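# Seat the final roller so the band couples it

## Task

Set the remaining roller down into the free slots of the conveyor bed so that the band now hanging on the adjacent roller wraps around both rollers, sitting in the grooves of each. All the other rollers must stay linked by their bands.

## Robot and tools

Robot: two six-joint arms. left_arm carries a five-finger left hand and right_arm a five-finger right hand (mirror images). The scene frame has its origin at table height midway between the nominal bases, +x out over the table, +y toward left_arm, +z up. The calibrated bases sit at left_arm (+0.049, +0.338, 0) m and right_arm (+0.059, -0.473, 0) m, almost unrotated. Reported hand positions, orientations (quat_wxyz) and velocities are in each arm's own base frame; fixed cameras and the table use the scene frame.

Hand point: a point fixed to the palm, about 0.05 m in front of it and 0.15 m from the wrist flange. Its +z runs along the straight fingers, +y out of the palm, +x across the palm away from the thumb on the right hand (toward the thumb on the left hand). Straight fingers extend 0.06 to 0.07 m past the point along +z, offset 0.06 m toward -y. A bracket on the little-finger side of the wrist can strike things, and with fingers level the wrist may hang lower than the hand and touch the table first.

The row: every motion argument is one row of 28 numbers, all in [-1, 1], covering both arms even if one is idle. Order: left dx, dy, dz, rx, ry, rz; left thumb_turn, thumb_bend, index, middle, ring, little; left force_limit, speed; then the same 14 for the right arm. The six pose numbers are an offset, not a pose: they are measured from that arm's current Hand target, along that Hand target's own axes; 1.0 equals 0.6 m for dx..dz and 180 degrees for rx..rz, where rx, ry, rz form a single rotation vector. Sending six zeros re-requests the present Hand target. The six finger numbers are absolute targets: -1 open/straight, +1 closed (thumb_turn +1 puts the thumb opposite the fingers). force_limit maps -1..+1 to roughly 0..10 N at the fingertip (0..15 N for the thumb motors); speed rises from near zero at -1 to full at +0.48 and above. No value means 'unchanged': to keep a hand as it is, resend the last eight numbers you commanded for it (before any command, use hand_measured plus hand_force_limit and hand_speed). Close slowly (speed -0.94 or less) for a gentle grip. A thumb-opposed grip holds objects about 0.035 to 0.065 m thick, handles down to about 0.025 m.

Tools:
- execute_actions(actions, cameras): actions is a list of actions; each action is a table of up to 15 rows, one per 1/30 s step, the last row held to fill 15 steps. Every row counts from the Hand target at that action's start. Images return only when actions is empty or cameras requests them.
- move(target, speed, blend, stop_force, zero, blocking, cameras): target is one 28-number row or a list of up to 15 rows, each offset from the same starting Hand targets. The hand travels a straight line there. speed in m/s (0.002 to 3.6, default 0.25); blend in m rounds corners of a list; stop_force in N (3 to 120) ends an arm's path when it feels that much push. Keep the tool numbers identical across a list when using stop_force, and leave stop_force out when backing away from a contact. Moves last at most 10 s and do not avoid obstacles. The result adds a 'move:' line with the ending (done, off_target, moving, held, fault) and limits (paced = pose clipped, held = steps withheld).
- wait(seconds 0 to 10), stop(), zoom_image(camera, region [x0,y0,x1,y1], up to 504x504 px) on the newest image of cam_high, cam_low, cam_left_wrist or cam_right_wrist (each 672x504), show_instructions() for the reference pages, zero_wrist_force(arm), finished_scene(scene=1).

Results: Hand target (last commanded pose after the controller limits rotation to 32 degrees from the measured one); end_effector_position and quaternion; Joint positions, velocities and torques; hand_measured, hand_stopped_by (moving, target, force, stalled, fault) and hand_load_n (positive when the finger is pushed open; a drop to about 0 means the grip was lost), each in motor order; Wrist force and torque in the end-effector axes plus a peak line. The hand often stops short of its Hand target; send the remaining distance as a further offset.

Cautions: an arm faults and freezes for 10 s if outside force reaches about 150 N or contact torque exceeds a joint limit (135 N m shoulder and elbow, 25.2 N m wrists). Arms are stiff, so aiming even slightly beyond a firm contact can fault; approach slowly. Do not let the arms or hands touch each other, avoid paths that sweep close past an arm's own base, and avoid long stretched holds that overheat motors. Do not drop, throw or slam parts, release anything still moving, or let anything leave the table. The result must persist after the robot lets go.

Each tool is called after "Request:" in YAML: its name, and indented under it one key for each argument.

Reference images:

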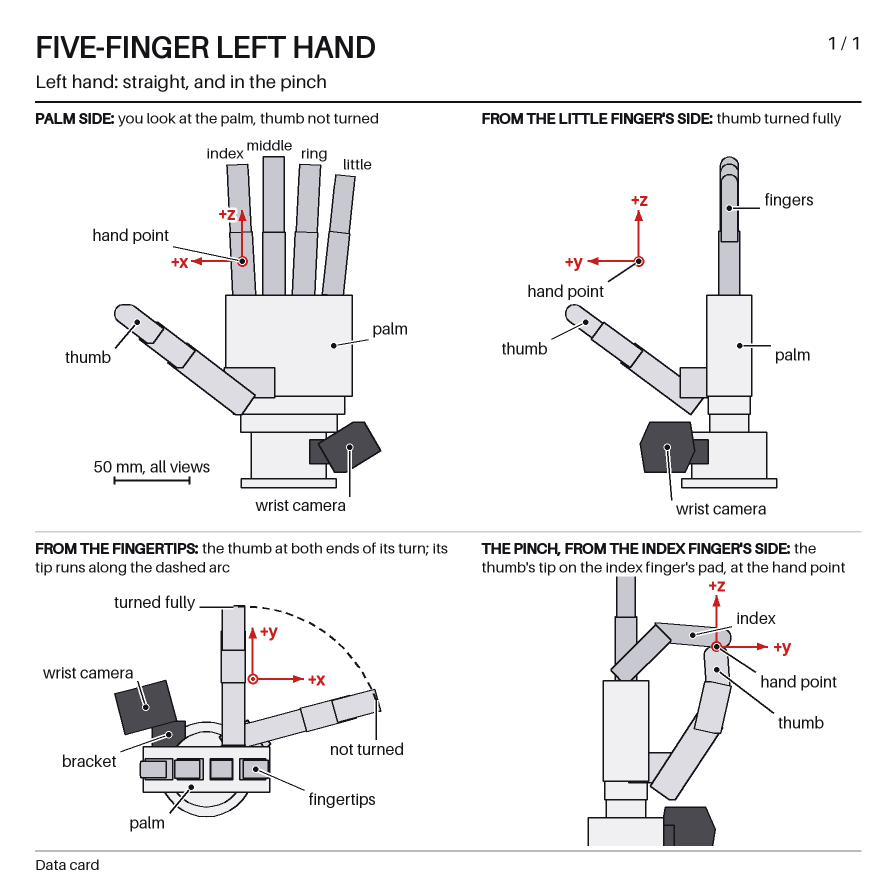

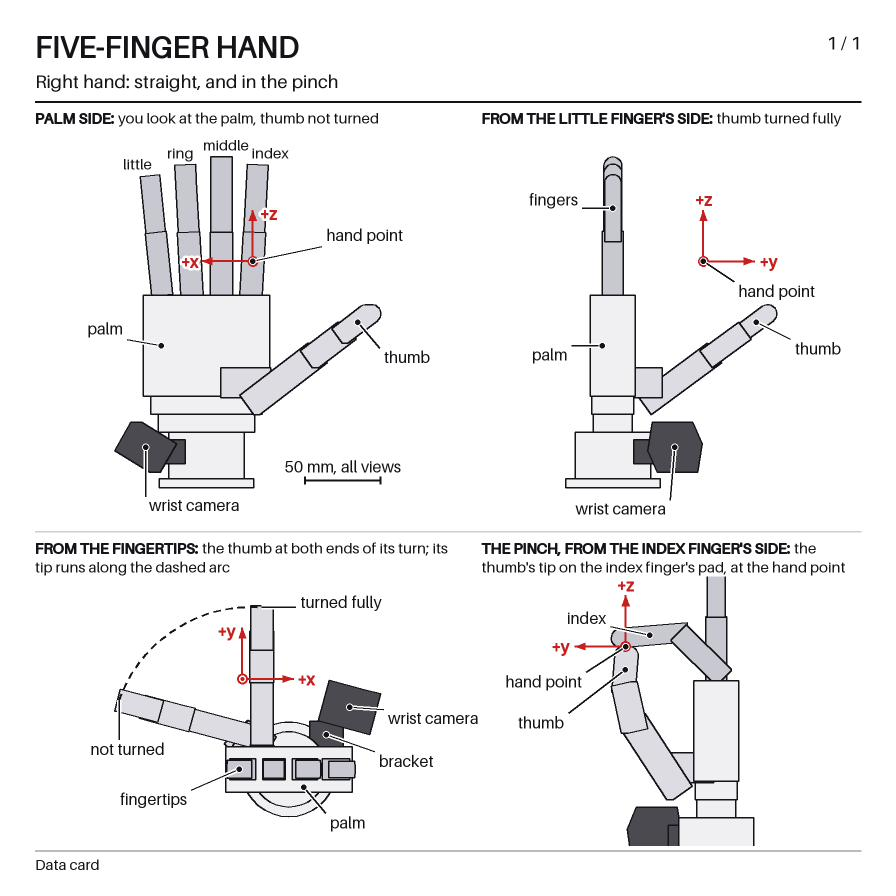

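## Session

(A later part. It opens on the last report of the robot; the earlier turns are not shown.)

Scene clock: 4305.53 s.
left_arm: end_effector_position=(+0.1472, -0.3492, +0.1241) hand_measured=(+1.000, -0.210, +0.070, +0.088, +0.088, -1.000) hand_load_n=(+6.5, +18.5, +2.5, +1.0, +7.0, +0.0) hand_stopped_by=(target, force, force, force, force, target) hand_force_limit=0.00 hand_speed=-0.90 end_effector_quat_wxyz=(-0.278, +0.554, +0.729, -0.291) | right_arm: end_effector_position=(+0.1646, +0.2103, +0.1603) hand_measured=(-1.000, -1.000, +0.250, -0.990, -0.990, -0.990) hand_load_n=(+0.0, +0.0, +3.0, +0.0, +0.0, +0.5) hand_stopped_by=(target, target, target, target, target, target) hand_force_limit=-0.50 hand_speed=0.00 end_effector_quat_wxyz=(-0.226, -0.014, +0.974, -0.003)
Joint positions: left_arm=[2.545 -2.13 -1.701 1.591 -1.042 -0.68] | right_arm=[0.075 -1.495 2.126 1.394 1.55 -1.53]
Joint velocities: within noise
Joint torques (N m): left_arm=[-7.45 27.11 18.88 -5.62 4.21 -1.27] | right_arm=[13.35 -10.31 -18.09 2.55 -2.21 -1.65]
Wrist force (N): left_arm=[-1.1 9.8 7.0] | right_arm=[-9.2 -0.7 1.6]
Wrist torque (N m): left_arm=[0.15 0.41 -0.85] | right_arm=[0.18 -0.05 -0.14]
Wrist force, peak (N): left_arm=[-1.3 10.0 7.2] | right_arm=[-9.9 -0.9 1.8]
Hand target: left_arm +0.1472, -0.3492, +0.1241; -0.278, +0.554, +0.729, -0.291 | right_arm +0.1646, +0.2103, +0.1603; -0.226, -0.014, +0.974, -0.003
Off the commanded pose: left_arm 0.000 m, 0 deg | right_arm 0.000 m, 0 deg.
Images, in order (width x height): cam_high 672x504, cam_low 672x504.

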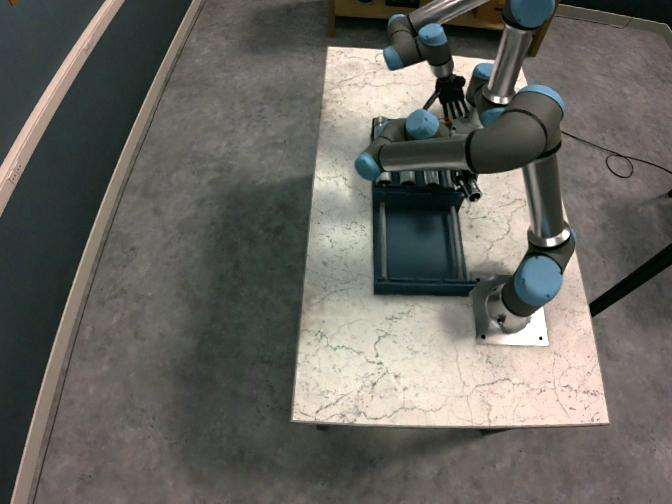

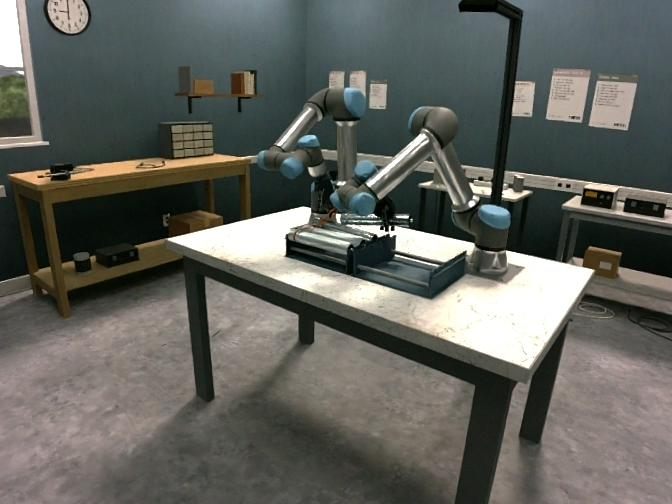

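Request:
execute_actions:
  actions: []
  cameras: ["all"]

Scene clock: 4316.07 s.
left_arm: end_effector_position=(+0.1472, -0.3492, +0.1241) hand_measured=(+1.000, -0.210, +0.070, +0.088, +0.088, -1.000) hand_load_n=(+6.5, +18.5, +2.0, +0.5, +7.0, +0.0) hand_stopped_by=(target, force, force, force, force, target) hand_force_limit=0.00 hand_speed=-0.90 end_effector_quat_wxyz=(-0.278, +0.554, +0.729, -0.291) | right_arm: end_effector_position=(+0.1646, +0.2103, +0.1603) hand_measured=(-1.000, -1.000, +0.250, -0.990, -0.990, -0.990) hand_load_n=(+0.0, +0.0, +3.0, +0.0, +0.0, +0.0) hand_stopped_by=(target, target, target, target, target, target) hand_force_limit=-0.50 hand_speed=0.00 end_effector_quat_wxyz=(-0.226, -0.014, +0.974, -0.003)
Joint positions: left_arm=[2.545 -2.13 -1.701 1.591 -1.042 -0.68] | right_arm=[0.075 -1.495 2.126 1.394 1.55 -1.53]
Joint velocities: within noise
Joint torques (N m): left_arm=[-8.11 26.49 19.08 -5.48 4.15 -1.09] | right_arm=[14.03 -10.43 -17.76 2.68 -1.83 -1.48]
Wrist force (N): left_arm=[-1.1 9.9 7.0] | right_arm=[-9.4 -0.8 1.8]
Wrist torque (N m): left_arm=[0.17 0.41 -0.85] | right_arm=[0.17 -0.02 -0.16]
Wrist force, peak (N): left_arm=[-0.9 10.0 7.2] | right_arm=[-9.9 -1.1 1.9]
Hand target: left_arm +0.1472, -0.3492, +0.1241; -0.278, +0.554, +0.729, -0.291 | right_arm +0.1646, +0.2103, +0.1603; -0.226, -0.014, +0.974, -0.003
Off the commanded pose: left_arm 0.000 m, 0 deg | right_arm 0.000 m, 0 deg.

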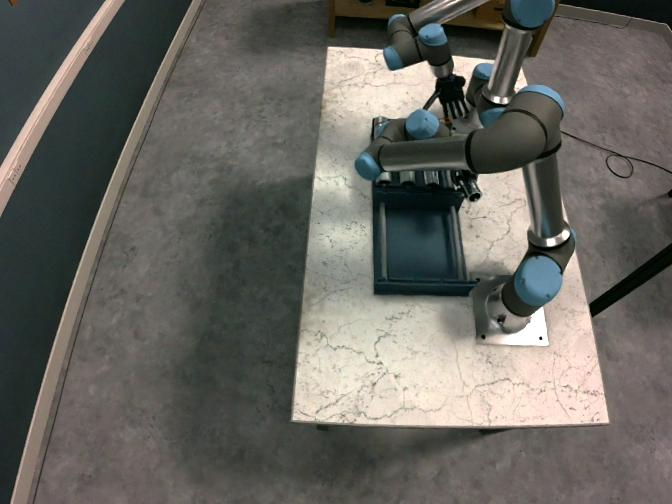

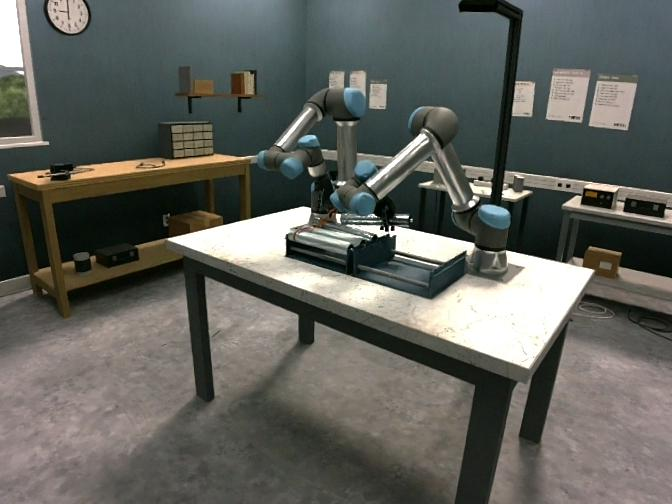

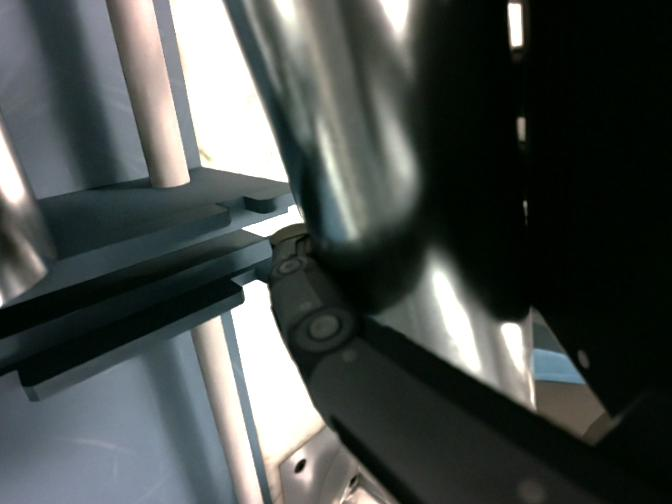

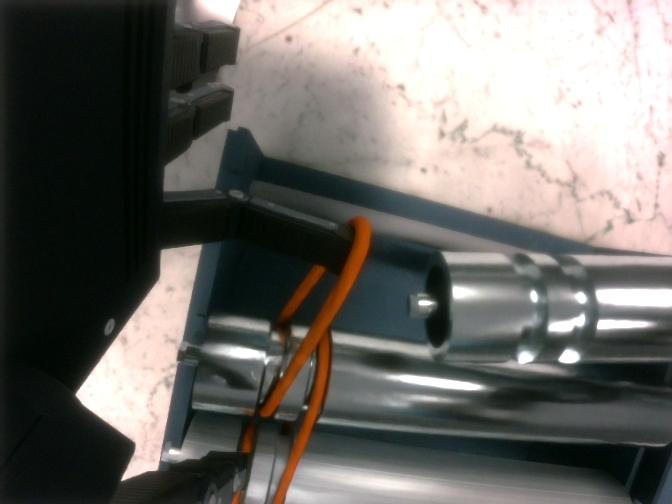

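Request:
zoom_image:
  camera: "cam_right_wrist"
  region: [220, 170, 520, 420]

Scaled by 1.680 from the camera's 672x504 image, which has a finer 960x720 frame.

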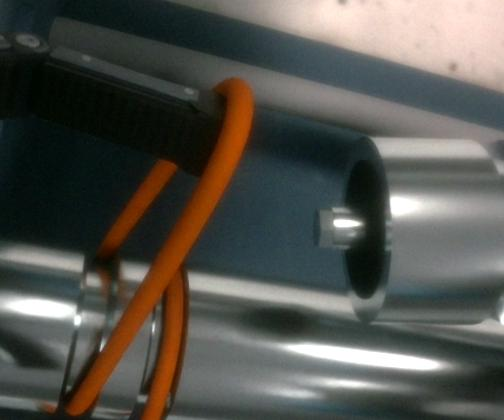

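Request:
zoom_image:
  camera: "cam_low"
  region: [300, 180, 400, 255]

Request:
zoom_image:
  camera: "cam_high"
  region: [360, 60, 500, 210]

Scaled by 5.040 from the camera's 672x504 image, which has a finer 960x720 frame.

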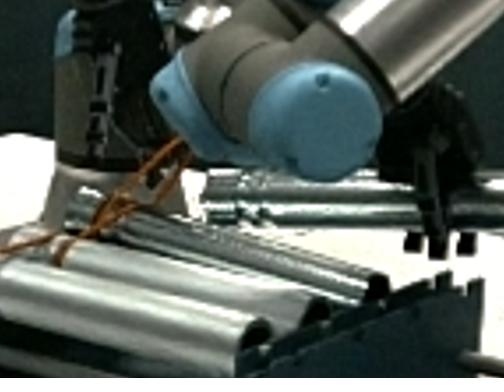

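Scaled by 3.360 from the camera's 672x504 image, which has a finer 960x720 frame.

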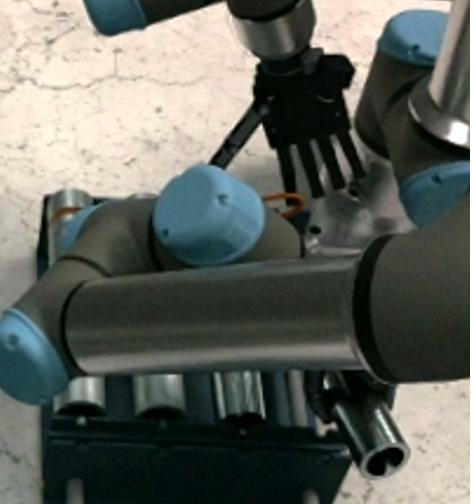

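Request:
move:
  target: [0,0,0,0,0,0,1,0.35,0.5,0.5,0.5,-1,0.0,-0.9,-0.00491,0,0.00082,0,0,0,-1,-1,0.25,-0.99,-0.99,-0.99,-0.5,0.0]
  speed: 0.02
  cameras: ["cam_right_wrist"]

Scene clock: 4362.73 s.
left_arm: end_effector_position=(+0.1472, -0.3492, +0.1241) hand_measured=(+1.000, -0.210, +0.070, +0.088, +0.088, -1.000) hand_load_n=(+6.5, +18.5, +2.5, +0.5, +7.0, +0.0) hand_stopped_by=(target, force, force, force, force, target) hand_force_limit=0.00 hand_speed=-0.90 end_effector_quat_wxyz=(-0.278, +0.554, +0.729, -0.291) | right_arm: end_effector_position=(+0.1670, +0.2104, +0.1586) hand_measured=(-1.000, -1.000, +0.250, -0.990, -0.990, -0.990) hand_load_n=(+0.0, +0.0, +2.5, +0.0, +0.0, +0.0) hand_stopped_by=(target, target, target, target, target, target) hand_force_limit=-0.50 hand_speed=0.00 end_effector_quat_wxyz=(-0.226, -0.014, +0.974, -0.003)
Joint positions: left_arm=[2.545 -2.13 -1.701 1.591 -1.042 -0.68] | right_arm=[0.075 -1.486 2.122 1.39 1.55 -1.53]
Joint torques (N m): left_arm=[-8.28 27.69 18.65 -5.67 4.21 -1.13] | right_arm=[-11.11 -23.47 -14.88 3.33 0.44 -2.29]
Wrist force (N): left_arm=[-1.3 9.7 7.3] | right_arm=[-7.7 -0.3 1.6]
Wrist torque (N m): left_arm=[0.12 0.44 -0.85] | right_arm=[0.21 0.00 -0.14]
Wrist force, peak (N): left_arm=[-1.0 10.0 7.3] | right_arm=[-9.9 -0.9 1.6]
Hand target: left_arm +0.1472, -0.3492, +0.1241; -0.278, +0.554, +0.729, -0.291 | right_arm +0.1670, +0.2104, +0.1586; -0.226, -0.014, +0.974, -0.003
Off the commanded pose: left_arm 0.000 m, 0 deg | right_arm 0.000 m, 0 deg.
move: done
Images, in order (width x height): cam_right_wrist 672x504.

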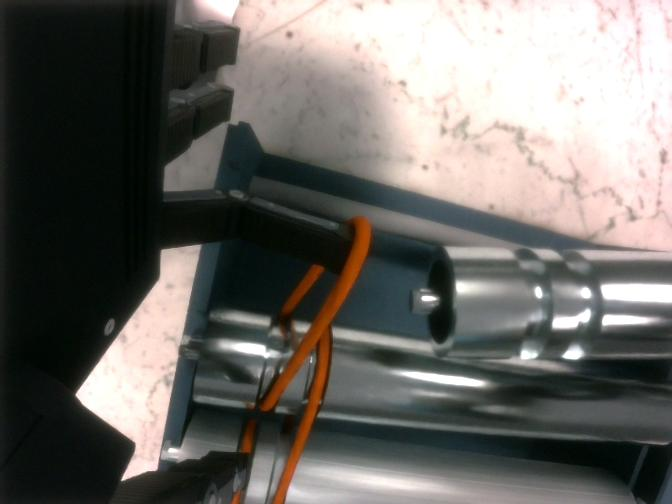

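Request:
zoom_image:
  camera: "cam_right_wrist"
  region: [230, 190, 400, 430]

Scaled by 2.100 from the camera's 672x504 image, which has a finer 960x720 frame.

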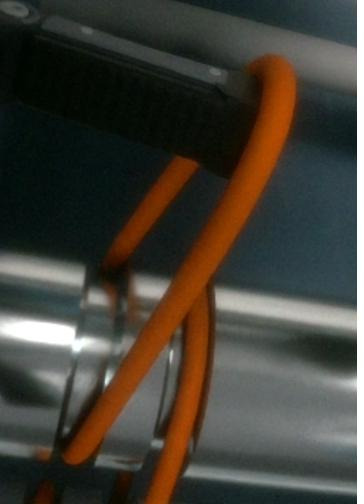

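Request:
move:
  target: [0,0,0,0,0,0,1,0.35,0.5,0.5,0.5,-1,0.0,-0.9,-0.00491,0,0.00082,0,0,0,-1,-1,0.25,-0.99,-0.99,-0.99,-0.5,0.0]
  speed: 0.02
  cameras: ["cam_right_wrist"]

Request:
zoom_image:
  camera: "cam_right_wrist"
  region: [230, 190, 400, 430]

Scene clock: 4413.67 s.
left_arm: end_effector_position=(+0.1472, -0.3492, +0.1241) hand_measured=(+1.000, -0.210, +0.070, +0.088, +0.088, -1.000) hand_load_n=(+6.5, +18.5, +2.0, +0.5, +7.0, +0.0) hand_stopped_by=(target, force, force, force, force, target) hand_force_limit=0.00 hand_speed=-0.90 end_effector_quat_wxyz=(-0.278, +0.554, +0.729, -0.291) | right_arm: end_effector_position=(+0.1695, +0.2104, +0.1568) hand_measured=(-1.000, -1.000, +0.250, -0.990, -0.990, -0.990) hand_load_n=(+0.0, +0.0, +2.5, +0.0, +0.0, +0.0) hand_stopped_by=(target, target, target, target, target, target) hand_force_limit=-0.50 hand_speed=0.00 end_effector_quat_wxyz=(-0.226, -0.014, +0.974, -0.003)
Joint positions: left_arm=[2.545 -2.13 -1.701 1.591 -1.042 -0.68] | right_arm=[0.074 -1.478 2.119 1.385 1.55 -1.531]
Joint torques (N m): left_arm=[-8.53 26.99 19.22 -5.63 4.07 -1.15] | right_arm=[-11.85 -22.59 -15.29 2.99 0.56 -2.39]
Wrist force (N): left_arm=[-1.0 9.7 7.1] | right_arm=[-6.4 -0.6 1.9]
Wrist torque (N m): left_arm=[0.14 0.40 -0.84] | right_arm=[0.11 -0.02 -0.12]
Wrist force, peak (N): left_arm=[-1.1 10.0 7.5] | right_arm=[-7.9 -0.9 1.9]
Hand target: left_arm +0.1472, -0.3492, +0.1241; -0.278, +0.554, +0.729, -0.291 | right_arm +0.1694, +0.2104, +0.1569; -0.226, -0.014, +0.974, -0.003
Off the commanded pose: left_arm 0.000 m, 0 deg | right_arm 0.000 m, 0 deg.
move: done
Images, in order (width x height): cam_right_wrist 672x504.

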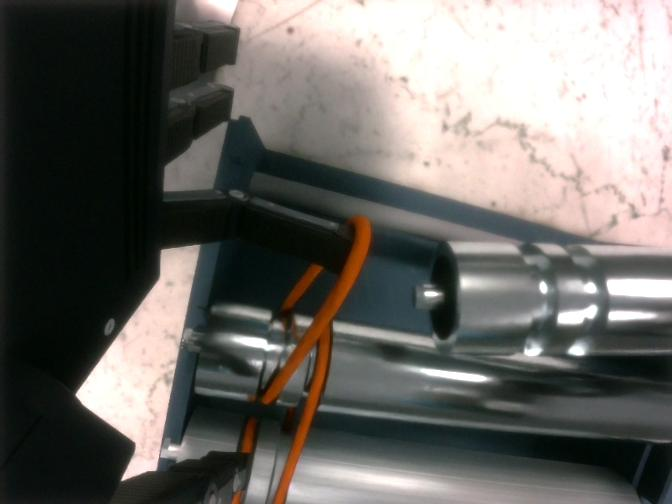

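Scaled by 2.100 from the camera's 672x504 image, which has a finer 960x720 frame.

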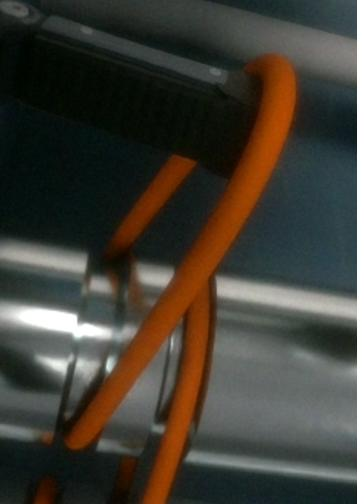

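Request:
move:
  target: [-0.00277,0.01179,-0.00103,0,0,0,1,0.35,0.5,0.5,0.5,-1,0.0,-0.9,0,-0.0133,0,0,0,0,-1,-1,0.25,-0.99,-0.99,-0.99,-0.5,0.0]
  speed: 0.02
  cameras: ["cam_right_wrist"]

Request:
zoom_image:
  camera: "cam_right_wrist"
  region: [230, 190, 490, 430]

Scene clock: 4447.70 s.
left_arm: end_effector_position=(+0.1528, -0.3492, +0.1191) hand_measured=(+1.000, -0.210, +0.070, +0.088, +0.088, -1.000) hand_load_n=(+6.5, +18.5, +2.5, +0.5, +6.5, +0.0) hand_stopped_by=(target, force, force, force, force, target) hand_force_limit=0.00 hand_speed=-0.90 end_effector_quat_wxyz=(-0.278, +0.554, +0.729, -0.291) | right_arm: end_effector_position=(+0.1696, +0.2023, +0.1569) hand_measured=(-1.000, -1.000, +0.250, -0.990, -0.990, -0.990) hand_load_n=(+0.0, +0.0, +2.0, +0.0, +0.0, +0.0) hand_stopped_by=(target, target, target, target, target, target) hand_force_limit=-0.50 hand_speed=0.00 end_effector_quat_wxyz=(-0.226, -0.014, +0.974, -0.003)
Joint positions: left_arm=[2.552 -2.145 -1.693 1.595 -1.046 -0.674] | right_arm=[0.043 -1.488 2.13 1.384 1.564 -1.558]
Joint torques (N m): left_arm=[1.22 49.36 10.55 -1.98 -0.66 0.2] | right_arm=[13.17 -12.05 -17.37 1.91 -1.17 1.27]
Wrist force (N): left_arm=[-1.1 9.8 7.2] | right_arm=[-5.8 0.4 1.4]
Wrist torque (N m): left_arm=[0.14 0.41 -0.84] | right_arm=[0.17 0.02 -0.11]
Wrist force, peak (N): left_arm=[-1.0 10.3 7.4] | right_arm=[-6.9 -0.3 1.8]
Hand target: left_arm +0.1527, -0.3492, +0.1192; -0.278, +0.554, +0.729, -0.291 | right_arm +0.1697, +0.2025, +0.1569; -0.226, -0.014, +0.974, -0.003
Off the commanded pose: left_arm 0.000 m, 0 deg | right_arm 0.000 m, 0 deg.
move: done
Images, in order (width x height): cam_right_wrist 672x504.

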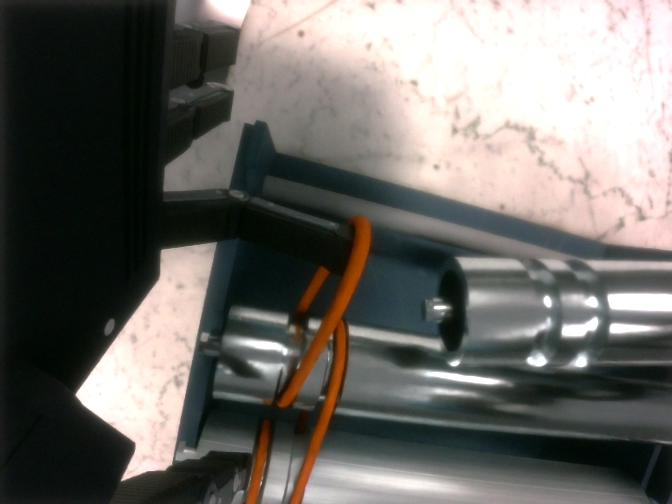

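Scaled by 1.938 from the camera's 672x504 image, which has a finer 960x720 frame.

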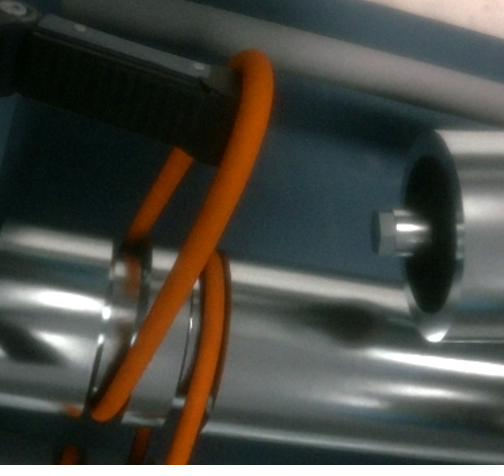

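Request:
move:
  target: [-0.00539,0.0225,-0.00283,0,0,0,1,0.35,0.5,0.5,0.5,-1,0.0,-0.9,0,0,0,0,0,0,-1,-1,0.25,-0.99,-0.99,-0.99,-0.5,0.0]
  speed: 0.01
  stop_force: 4
  cameras: ["cam_right_wrist"]

Request:
zoom_image:
  camera: "cam_right_wrist"
  region: [230, 190, 490, 430]

Scene clock: 4461.50 s.
left_arm: end_effector_position=(+0.1590, -0.3492, +0.1138) hand_measured=(+1.000, -0.210, +0.070, +0.088, +0.088, -1.000) hand_load_n=(+2.0, +17.5, +1.0, +1.5, +8.5, +0.0) hand_stopped_by=(target, force, force, force, force, target) hand_force_limit=0.00 hand_speed=-0.90 end_effector_quat_wxyz=(-0.278, +0.554, +0.729, -0.291) | right_arm: end_effector_position=(+0.1697, +0.2025, +0.1569) hand_measured=(-1.000, -1.000, +0.250, -0.990, -0.990, -0.990) hand_load_n=(+0.0, +0.0, +3.0, +0.5, +0.0, +0.0) hand_stopped_by=(target, target, target, target, target, target) hand_force_limit=-0.50 hand_speed=0.00 end_effector_quat_wxyz=(-0.226, -0.014, +0.974, -0.003)
Joint positions: left_arm=[2.56 -2.16 -1.684 1.597 -1.051 -0.667] | right_arm=[0.044 -1.488 2.13 1.384 1.564 -1.558]
Joint torques (N m): left_arm=[-8.43 51.8 7.18 -5.88 3.92 -1.81] | right_arm=[13.43 -10.79 -18.82 6.42 -1.58 1.05]
Wrist force (N): left_arm=[-1.4 7.2 7.9] | right_arm=[-6.2 0.2 1.6]
Wrist torque (N m): left_arm=[0.01 0.56 -0.41] | right_arm=[0.16 -0.05 -0.11]
Wrist force, peak (N): left_arm=[-1.0 10.2 7.2] | right_arm=[-7.0 0.6 1.6]
Hand target: left_arm +0.1590, -0.3492, +0.1138; -0.278, +0.554, +0.729, -0.291 (not the last commanded pose) | right_arm +0.1697, +0.2025, +0.1569; -0.226, -0.014, +0.974, -0.003
Off the commanded pose: left_arm 0.006 m, 0 deg | right_arm 0.000 m, 0 deg.
move: contact (left_arm)
Images, in order (width x height): cam_right_wrist 672x504.

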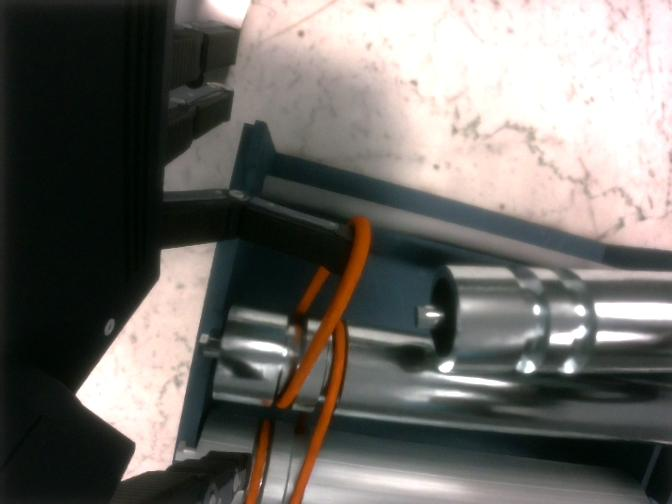

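Scaled by 1.938 from the camera's 672x504 image, which has a finer 960x720 frame.

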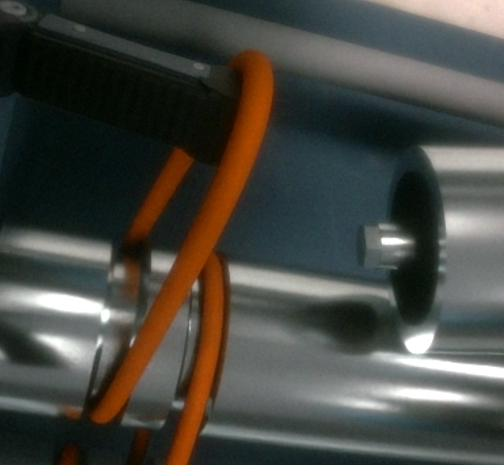

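Request:
move:
  target: [0.00098,-0.00398,0.00074,0,0,0,1,0.35,0.5,0.5,0.5,-1,0.0,-0.9,0.00335,0,-0.00077,0,0,0,-1,-1,0.25,-0.99,-0.99,-0.99,-0.5,0.0]
  speed: 0.02

Request:
move:
  target: [-0.0404,-0.00903,0.00484,0,0,0,1,0.35,0.5,0.5,0.5,-1,0.0,-0.9,0,0,0,0,0,0,-1,-1,0.25,-0.99,-0.99,-0.99,-0.5,0.0]
  speed: 0.025
  stop_force: 5
  cameras: ["cam_right_wrist"]

Request:
zoom_image:
  camera: "cam_right_wrist"
  region: [230, 190, 490, 430]

Scene clock: 4475.50 s.
left_arm: end_effector_position=(+0.1570, -0.3492, +0.1153) hand_measured=(+1.000, -0.210, +0.070, +0.088, +0.088, -1.000) hand_load_n=(+5.0, +17.5, +2.0, +1.0, +6.5, +0.0) hand_stopped_by=(target, force, force, force, force, target) hand_force_limit=0.00 hand_speed=-0.90 end_effector_quat_wxyz=(-0.278, +0.554, +0.729, -0.291) | right_arm: end_effector_position=(+0.1680, +0.2024, +0.1582) hand_measured=(-1.000, -1.000, +0.250, -0.990, -0.990, -0.990) hand_load_n=(+0.0, +0.0, +2.5, +0.0, +0.0, +0.0) hand_stopped_by=(target, target, target, target, target, target) hand_force_limit=-0.50 hand_speed=0.00 end_effector_quat_wxyz=(-0.226, -0.014, +0.974, -0.003)
Joint positions: left_arm=[2.557 -2.156 -1.687 1.597 -1.049 -0.669] | right_arm=[0.044 -1.494 2.132 1.388 1.564 -1.558]
Joint torques (N m): left_arm=[-5.42 43.9 10.15 -5.89 3.88 -1.43] | right_arm=[12.51 -16.93 -7.77 6.52 -1.53 1.02]
Wrist force (N): left_arm=[-0.9 9.9 7.2] | right_arm=[-6.9 0.0 2.0]
Wrist torque (N m): left_arm=[0.16 0.39 -0.69] | right_arm=[0.10 -0.03 -0.14]
Wrist force, peak (N): left_arm=[-0.9 9.9 7.2] | right_arm=[-7.2 0.5 1.8]
Hand target: left_arm +0.1570, -0.3492, +0.1153; -0.278, +0.554, +0.729, -0.291 | right_arm +0.1681, +0.2024, +0.1582; -0.226, -0.014, +0.974, -0.003
Off the commanded pose: left_arm 0.000 m, 0 deg | right_arm 0.000 m, 0 deg.
move: done

Scene clock: 4477.53 s.
left_arm: end_effector_position=(+0.1571, -0.3742, +0.1153) hand_measured=(+1.000, -0.210, +0.070, +0.088, +0.088, -1.000) hand_load_n=(+5.0, +17.5, +2.0, +1.0, +6.5, +0.0) hand_stopped_by=(target, force, force, force, force, target) hand_force_limit=0.00 hand_speed=-0.90 end_effector_quat_wxyz=(-0.278, +0.554, +0.729, -0.291) | right_arm: end_effector_position=(+0.1681, +0.2024, +0.1582) hand_measured=(-1.000, -1.000, +0.250, -0.990, -0.990, -0.990) hand_load_n=(+0.0, +0.0, +3.0, +0.0, +0.0, +0.0) hand_stopped_by=(target, target, target, target, target, target) hand_force_limit=-0.50 hand_speed=0.00 end_effector_quat_wxyz=(-0.226, -0.014, +0.974, -0.003)
Joint positions: left_arm=[2.513 -2.192 -1.616 1.583 -1.022 -0.71] | right_arm=[0.044 -1.494 2.132 1.388 1.564 -1.558]
Joint torques (N m): left_arm=[12.65 53.32 6.81 -0.96 -1.35 1.63] | right_arm=[13.02 -10.5 -16.75 2.1 -1.53 0.85]
Wrist force (N): left_arm=[-1.1 9.9 7.1] | right_arm=[-7.1 0.4 1.7]
Wrist torque (N m): left_arm=[0.16 0.41 -0.67] | right_arm=[0.18 0.00 -0.14]
Wrist force, peak (N): left_arm=[-1.5 9.9 7.4] | right_arm=[-7.4 0.3 1.7]
Hand target: left_arm +0.1571, -0.3742, +0.1153; -0.278, +0.554, +0.729, -0.291 | right_arm +0.1681, +0.2024, +0.1582; -0.226, -0.014, +0.974, -0.003
Off the commanded pose: left_arm 0.000 m, 0 deg | right_arm 0.000 m, 0 deg.
move: done
Images, in order (width x height): cam_right_wrist 672x504.

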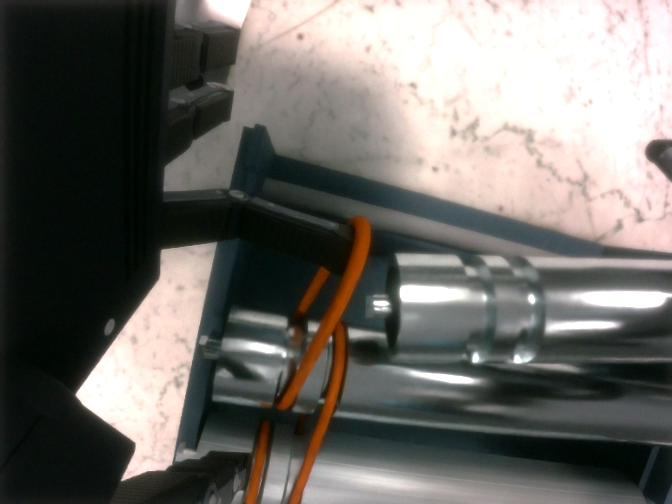

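Scaled by 1.938 from the camera's 672x504 image, which has a finer 960x720 frame.

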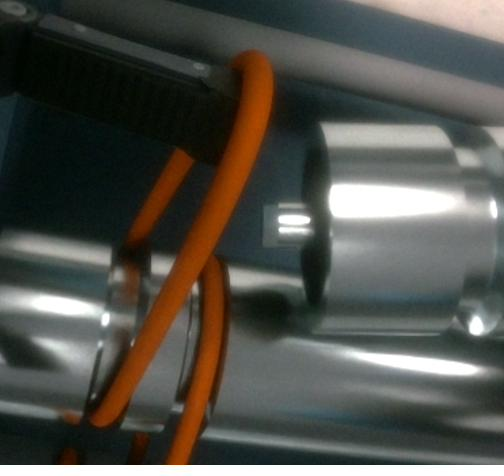

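Request:
move:
  target: [-0.01939,-0.00433,0.00232,0,0,0,1,0.35,0.5,0.5,0.5,-1,0.0,-0.9,0,0,0,0,0,0,-1,-1,0.25,-0.99,-0.99,-0.99,-0.5,0.0]
  speed: 0.015
  stop_force: 4
  cameras: ["cam_right_wrist"]

Request:
zoom_image:
  camera: "cam_right_wrist"
  region: [230, 190, 490, 430]

Scene clock: 4485.30 s.
left_arm: end_effector_position=(+0.1571, -0.3862, +0.1153) hand_measured=(+1.000, -0.210, +0.070, +0.088, +0.088, -1.000) hand_load_n=(+5.0, +17.5, +2.0, +1.0, +7.0, +0.0) hand_stopped_by=(target, force, force, force, force, target) hand_force_limit=0.00 hand_speed=-0.90 end_effector_quat_wxyz=(-0.278, +0.554, +0.729, -0.291) | right_arm: end_effector_position=(+0.1681, +0.2024, +0.1582) hand_measured=(-1.000, -1.000, +0.250, -0.990, -0.990, -0.990) hand_load_n=(+0.0, +0.0, +2.5, +0.0, +0.0, +0.0) hand_stopped_by=(target, target, target, target, target, target) hand_force_limit=-0.50 hand_speed=0.00 end_effector_quat_wxyz=(-0.226, -0.014, +0.974, -0.003)
Joint positions: left_arm=[2.493 -2.211 -1.58 1.576 -1.01 -0.728] | right_arm=[0.044 -1.494 2.132 1.388 1.564 -1.558]
Joint torques (N m): left_arm=[11.89 54.01 7.91 -0.93 -1.51 0.9] | right_arm=[8.65 -10.66 -17.31 2.23 -1.19 0.06]
Wrist force (N): left_arm=[-1.3 9.6 6.9] | right_arm=[-7.1 0.1 1.6]
Wrist torque (N m): left_arm=[0.13 0.44 -0.69] | right_arm=[0.15 0.00 -0.14]
Wrist force, peak (N): left_arm=[-1.2 9.9 7.4] | right_arm=[-7.5 0.3 1.7]
Hand target: left_arm +0.1571, -0.3862, +0.1153; -0.278, +0.554, +0.729, -0.291 | right_arm +0.1681, +0.2024, +0.1582; -0.226, -0.014, +0.974, -0.003
Off the commanded pose: left_arm 0.000 m, 0 deg | right_arm 0.000 m, 0 deg.
move: done
Images, in order (width x height): cam_right_wrist 672x504.

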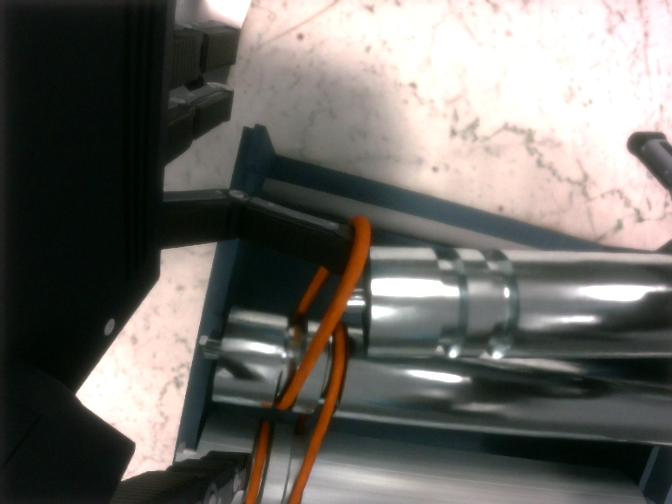

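Scaled by 1.938 from the camera's 672x504 image, which has a finer 960x720 frame.

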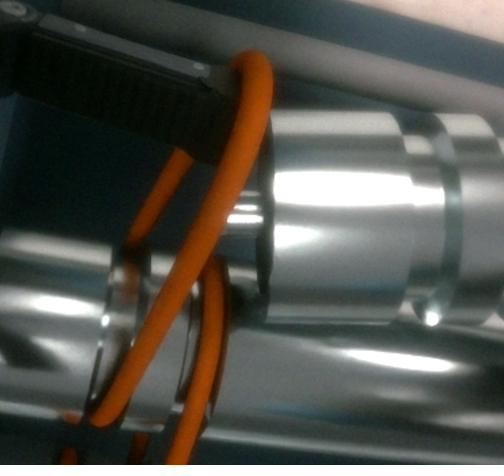

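Request:
move:
  target: [-0.00970,-0.00217,0.00116,0,0,0,1,0.35,0.5,0.5,0.5,-1,0.0,-0.9,0,0,0,0,0,0,-1,-1,0.25,-0.99,-0.99,-0.99,-0.5,0.0]
  speed: 0.01
  stop_force: 4
  cameras: ["cam_right_wrist"]

Request:
zoom_image:
  camera: "cam_right_wrist"
  region: [230, 190, 490, 430]

Scene clock: 4489.23 s.
left_arm: end_effector_position=(+0.1571, -0.3922, +0.1153) hand_measured=(+1.000, -0.210, +0.070, +0.088, +0.088, -1.000) hand_load_n=(+5.0, +17.5, +2.0, +1.0, +6.5, +0.0) hand_stopped_by=(target, force, force, force, force, target) hand_force_limit=0.00 hand_speed=-0.90 end_effector_quat_wxyz=(-0.278, +0.554, +0.729, -0.291) | right_arm: end_effector_position=(+0.1681, +0.2024, +0.1582) hand_measured=(-1.000, -1.000, +0.250, -0.990, -0.990, -0.990) hand_load_n=(+0.0, +0.0, +3.0, +0.0, +0.0, -0.5) hand_stopped_by=(target, target, target, target, target, target) hand_force_limit=-0.50 hand_speed=0.00 end_effector_quat_wxyz=(-0.226, -0.014, +0.974, -0.003)
Joint positions: left_arm=[2.483 -2.22 -1.562 1.572 -1.004 -0.738] | right_arm=[0.044 -1.494 2.132 1.388 1.564 -1.558]
Joint torques (N m): left_arm=[12.74 54.9 8.42 -1.23 -1.4 0.82] | right_arm=[4.67 -10.44 -16.82 2.3 -0.99 -0.12]
Wrist force (N): left_arm=[-1.1 9.9 7.3] | right_arm=[-6.8 0.2 1.8]
Wrist torque (N m): left_arm=[0.15 0.42 -0.68] | right_arm=[0.15 -0.05 -0.12]
Wrist force, peak (N): left_arm=[-1.0 10.1 7.4] | right_arm=[-7.6 0.3 1.9]
Hand target: left_arm +0.1571, -0.3922, +0.1153; -0.278, +0.554, +0.729, -0.291 | right_arm +0.1681, +0.2024, +0.1582; -0.226, -0.014, +0.974, -0.003
Off the commanded pose: left_arm 0.000 m, 0 deg | right_arm 0.000 m, 0 deg.
move: done
Images, in order (width x height): cam_right_wrist 672x504.

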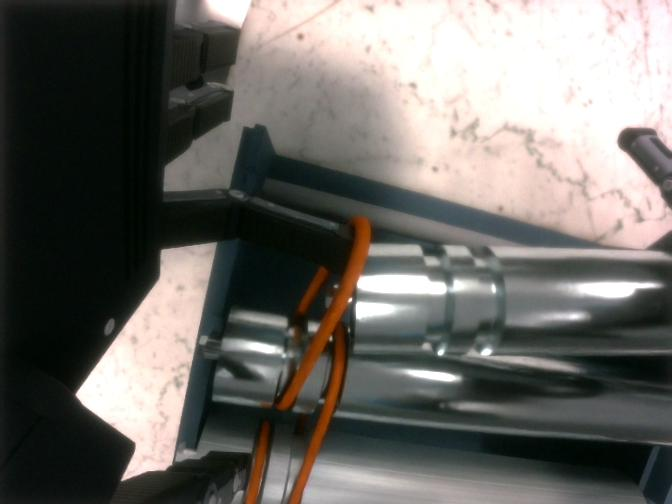

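Scaled by 1.938 from the camera's 672x504 image, which has a finer 960x720 frame.

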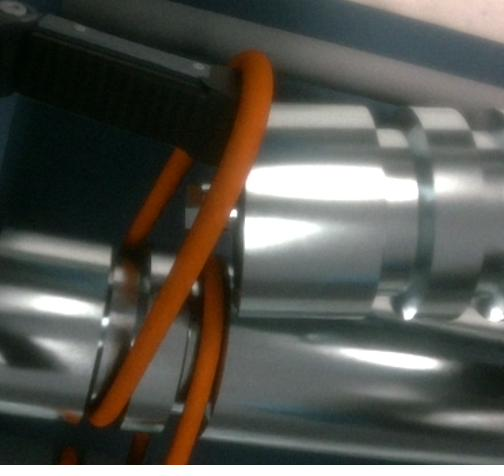

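Request:
move:
  target: [-0.00970,-0.00217,0.00116,0,0,0,1,0.35,0.5,0.5,0.5,-1,0.0,-0.9,0,0,0,0,0,0,-1,-1,0.25,-0.99,-0.99,-0.99,-0.5,0.0]
  speed: 0.01
  stop_force: 4
  cameras: ["cam_right_wrist"]

Request:
zoom_image:
  camera: "cam_right_wrist"
  region: [230, 190, 490, 430]

Scene clock: 4494.07 s.
left_arm: end_effector_position=(+0.1571, -0.3982, +0.1153) hand_measured=(+1.000, -0.210, +0.070, +0.088, +0.088, -1.000) hand_load_n=(+5.0, +17.0, +2.0, +1.0, +6.5, -0.5) hand_stopped_by=(target, force, force, force, force, target) hand_force_limit=0.00 hand_speed=-0.90 end_effector_quat_wxyz=(-0.278, +0.554, +0.729, -0.291) | right_arm: end_effector_position=(+0.1681, +0.2024, +0.1582) hand_measured=(-1.000, -1.000, +0.250, -0.990, -0.990, -0.990) hand_load_n=(+0.0, -0.5, +3.0, +0.0, +0.0, +0.0) hand_stopped_by=(target, target, target, target, target, target) hand_force_limit=-0.50 hand_speed=0.00 end_effector_quat_wxyz=(-0.226, -0.014, +0.974, -0.003)
Joint positions: left_arm=[2.474 -2.23 -1.544 1.568 -0.999 -0.747] | right_arm=[0.044 -1.494 2.132 1.388 1.564 -1.558]
Joint torques (N m): left_arm=[11.92 55.65 8.08 -1.13 -1.42 0.87] | right_arm=[2.11 -10.98 -16.86 2.14 -0.7 -0.78]
Wrist force (N): left_arm=[-0.8 9.9 7.0] | right_arm=[-7.0 0.1 1.6]
Wrist torque (N m): left_arm=[0.18 0.39 -0.67] | right_arm=[0.18 -0.02 -0.13]
Wrist force, peak (N): left_arm=[-1.0 10.4 7.1] | right_arm=[-7.3 -0.1 2.2]
Hand target: left_arm +0.1571, -0.3982, +0.1153; -0.278, +0.554, +0.729, -0.291 | right_arm +0.1681, +0.2024, +0.1582; -0.226, -0.014, +0.974, -0.003
Off the commanded pose: left_arm 0.000 m, 0 deg | right_arm 0.000 m, 0 deg.
move: done
Images, in order (width x height): cam_right_wrist 672x504.

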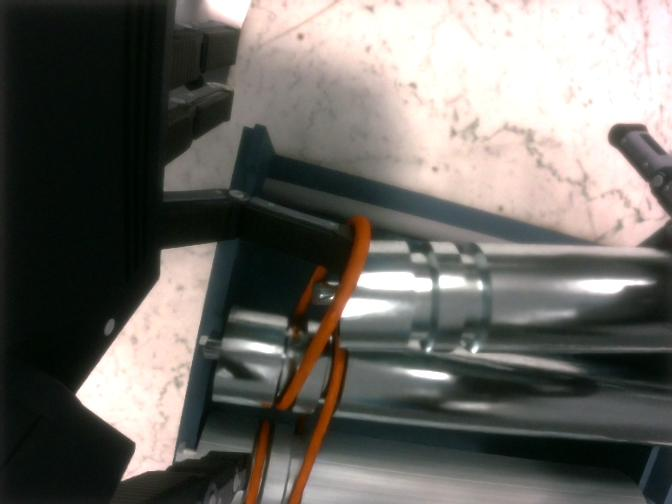

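Scaled by 1.938 from the camera's 672x504 image, which has a finer 960x720 frame.

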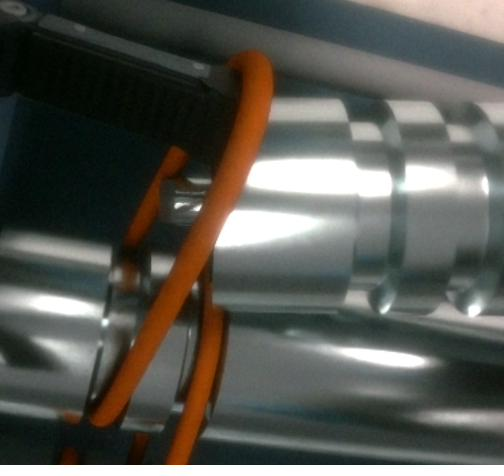

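Request:
move:
  target: [-0.00970,-0.00217,0.00116,0,0,0,1,0.35,0.5,0.5,0.5,-1,0.0,-0.9,0,0,0,0,0,0,-1,-1,0.25,-0.99,-0.99,-0.99,-0.5,0.0]
  speed: 0.01
  stop_force: 4
  cameras: ["cam_right_wrist"]

Request:
zoom_image:
  camera: "cam_right_wrist"
  region: [230, 190, 490, 430]

Scene clock: 4497.80 s.
left_arm: end_effector_position=(+0.1571, -0.4042, +0.1153) hand_measured=(+1.000, -0.210, +0.070, +0.088, +0.088, -1.000) hand_load_n=(+5.5, +17.5, +2.0, +0.5, +6.5, +0.0) hand_stopped_by=(target, force, force, force, force, target) hand_force_limit=0.00 hand_speed=-0.90 end_effector_quat_wxyz=(-0.278, +0.554, +0.729, -0.291) | right_arm: end_effector_position=(+0.1681, +0.2024, +0.1582) hand_measured=(-1.000, -1.000, +0.250, -0.990, -0.990, -0.990) hand_load_n=(+0.0, +0.0, +3.5, +0.0, +0.0, +0.0) hand_stopped_by=(target, target, target, target, target, target) hand_force_limit=-0.50 hand_speed=0.00 end_effector_quat_wxyz=(-0.226, -0.014, +0.974, -0.003)
Joint positions: left_arm=[2.464 -2.239 -1.525 1.563 -0.993 -0.756] | right_arm=[0.044 -1.494 2.132 1.388 1.564 -1.558]
Joint torques (N m): left_arm=[11.44 55.72 8.45 -0.83 -1 0.93] | right_arm=[-0.9 -10.53 -17.74 2.51 -0.48 -1.64]
Wrist force (N): left_arm=[1.3 10.0 6.7] | right_arm=[-7.7 -2.0 1.8]
Wrist torque (N m): left_arm=[0.19 0.31 -0.60] | right_arm=[0.14 -0.02 -0.16]
Wrist force, peak (N): left_arm=[-0.8 10.1 7.0] | right_arm=[-8.0 -2.0 2.0]
Hand target: left_arm +0.1571, -0.4042, +0.1153; -0.278, +0.554, +0.729, -0.291 | right_arm +0.1681, +0.2024, +0.1582; -0.226, -0.014, +0.974, -0.003
Off the commanded pose: left_arm 0.000 m, 0 deg | right_arm 0.000 m, 0 deg.
move: done
Images, in order (width x height): cam_right_wrist 672x504.

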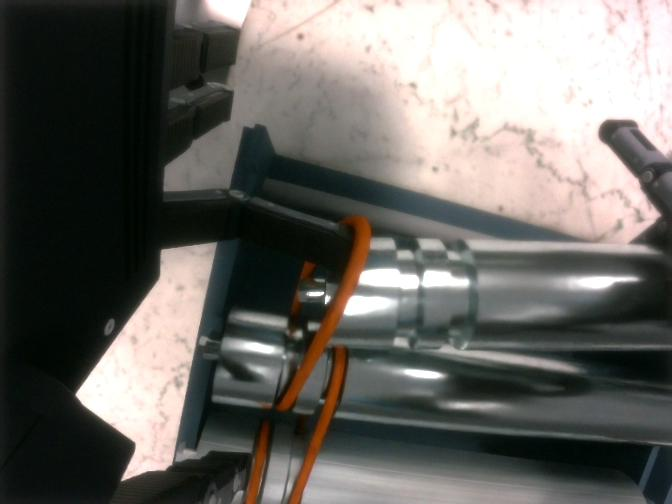

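Scaled by 1.938 from the camera's 672x504 image, which has a finer 960x720 frame.

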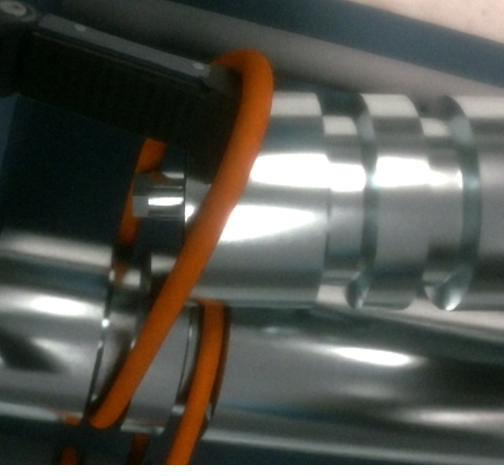

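Request:
move:
  target:
    - [0.00646,0.00145,-0.00078,0,0,0,1,0.35,0.5,0.5,0.5,-1,0.0,-0.9,0,0,0,0,0,0,-1,-1,0.25,-0.99,-0.99,-0.99,-0.5,0.0]
    - [0.00568,-0.0003,-0.01057,0,0,0,1,0.35,0.5,0.5,0.5,-1,0.0,-0.9,0,0,0,0,0,0,-1,-1,0.25,-0.99,-0.99,-0.99,-0.5,0.0]
  speed: 0.012
  cameras: ["cam_right_wrist"]

Request:
zoom_image:
  camera: "cam_right_wrist"
  region: [230, 190, 490, 430]

Scene clock: 4511.60 s.
left_arm: end_effector_position=(+0.1609, -0.4002, +0.1201) hand_measured=(+1.000, -0.210, +0.070, +0.088, +0.088, -1.000) hand_load_n=(+5.5, +17.5, +2.0, +1.0, +6.5, +0.0) hand_stopped_by=(target, force, force, force, force, target) hand_force_limit=0.00 hand_speed=-0.90 end_effector_quat_wxyz=(-0.278, +0.554, +0.729, -0.291) | right_arm: end_effector_position=(+0.1681, +0.2024, +0.1582) hand_measured=(-1.000, -1.000, +0.250, -0.990, -0.990, -0.990) hand_load_n=(+0.0, +0.0, +2.5, +0.0, +0.0, +0.0) hand_stopped_by=(target, target, target, target, target, target) hand_force_limit=-0.50 hand_speed=0.00 end_effector_quat_wxyz=(-0.226, -0.014, +0.974, -0.003)
Joint positions: left_arm=[2.475 -2.231 -1.527 1.551 -1 -0.745] | right_arm=[0.044 -1.494 2.132 1.388 1.564 -1.558]
Joint torques (N m): left_arm=[5.31 51.38 11.9 -3.43 -0.73 1.14] | right_arm=[-3.08 -9.96 -17.21 2.77 -0.03 -1.33]
Wrist force (N): left_arm=[-0.4 10.2 7.1] | right_arm=[-7.0 -0.3 1.4]
Wrist torque (N m): left_arm=[0.17 0.43 -0.87] | right_arm=[0.18 0.01 -0.15]
Wrist force, peak (N): left_arm=[-0.5 10.7 7.4] | right_arm=[-7.9 -2.0 2.2]
Hand target: left_arm +0.1608, -0.4002, +0.1200; -0.278, +0.554, +0.729, -0.291 | right_arm +0.1681, +0.2024, +0.1582; -0.226, -0.014, +0.974, -0.003
Off the commanded pose: left_arm 0.000 m, 0 deg | right_arm 0.000 m, 0 deg.
move: done
Images, in order (width x height): cam_right_wrist 672x504.

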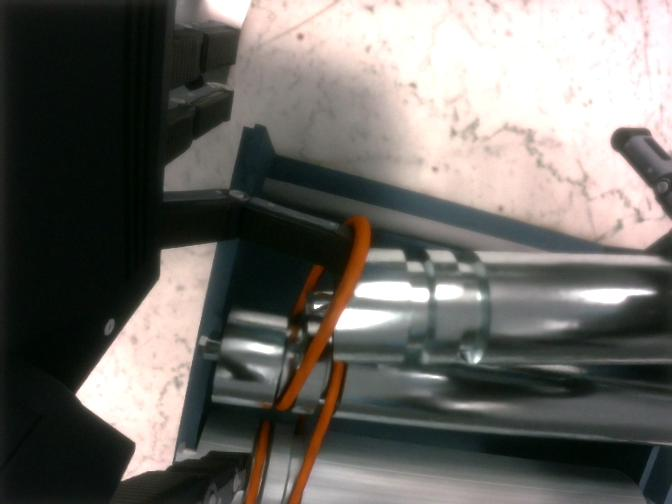

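Scaled by 1.938 from the camera's 672x504 image, which has a finer 960x720 frame.

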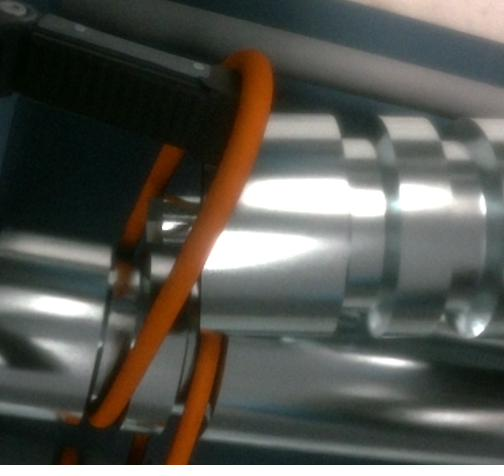

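Request:
move:
  target: [-0.01293,-0.00289,0.00155,0,0,0,1,0.35,0.5,0.5,0.5,-1,0.0,-0.9,0,0,0,0,0,0,-1,-1,0.25,-0.99,-0.99,-0.99,-0.5,0.0]
  speed: 0.01
  stop_force: 4
  cameras: ["cam_right_wrist"]

Request:
zoom_image:
  camera: "cam_right_wrist"
  region: [230, 190, 490, 430]

Scene clock: 4515.60 s.
left_arm: end_effector_position=(+0.1608, -0.4082, +0.1200) hand_measured=(+1.000, -0.210, +0.070, +0.088, +0.088, -1.000) hand_load_n=(+4.5, +17.5, +2.0, +1.0, +7.0, +0.0) hand_stopped_by=(target, force, force, force, force, target) hand_force_limit=0.00 hand_speed=-0.90 end_effector_quat_wxyz=(-0.278, +0.554, +0.729, -0.291) | right_arm: end_effector_position=(+0.1681, +0.2024, +0.1582) hand_measured=(-1.000, -1.000, +0.250, -0.990, -0.990, -0.990) hand_load_n=(+0.0, -0.5, +4.5, +0.0, +0.0, +0.0) hand_stopped_by=(target, target, target, target, target, target) hand_force_limit=-0.50 hand_speed=0.00 end_effector_quat_wxyz=(-0.226, -0.014, +0.974, -0.003)
Joint positions: left_arm=[2.463 -2.243 -1.502 1.546 -0.992 -0.757] | right_arm=[0.044 -1.494 2.132 1.388 1.564 -1.558]
Joint torques (N m): left_arm=[11.28 55.45 8.45 -0.47 -0.73 0.99] | right_arm=[-5.6 -10.25 -17.55 3.2 -0.16 -1.31]
Wrist force (N): left_arm=[2.7 9.0 6.8] | right_arm=[-8.5 -3.5 1.9]
Wrist torque (N m): left_arm=[0.13 0.37 -0.40] | right_arm=[0.15 -0.06 -0.15]
Wrist force, peak (N): left_arm=[-0.5 10.3 7.5] | right_arm=[-9.2 -4.0 2.1]
Hand target: left_arm +0.1608, -0.4082, +0.1200; -0.278, +0.554, +0.729, -0.291 | right_arm +0.1681, +0.2024, +0.1582; -0.226, -0.014, +0.974, -0.003
Off the commanded pose: left_arm 0.000 m, 0 deg | right_arm 0.000 m, 0 deg.
move: done
Images, in order (width x height): cam_right_wrist 672x504.

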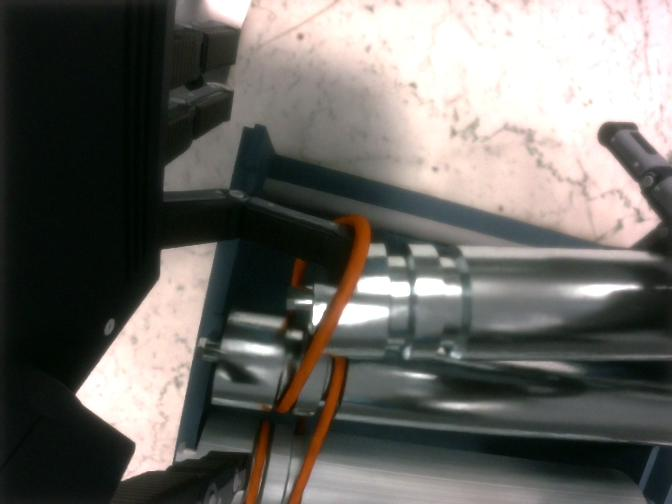

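Scaled by 1.938 from the camera's 672x504 image, which has a finer 960x720 frame.

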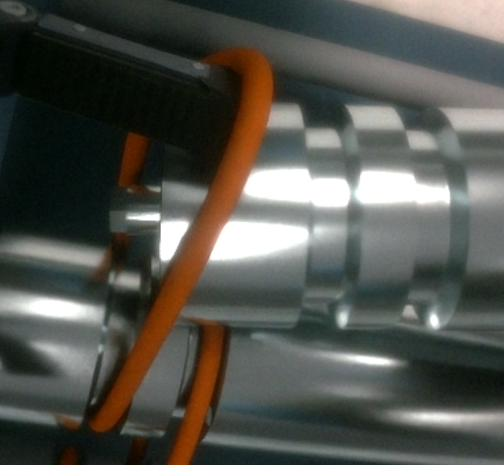

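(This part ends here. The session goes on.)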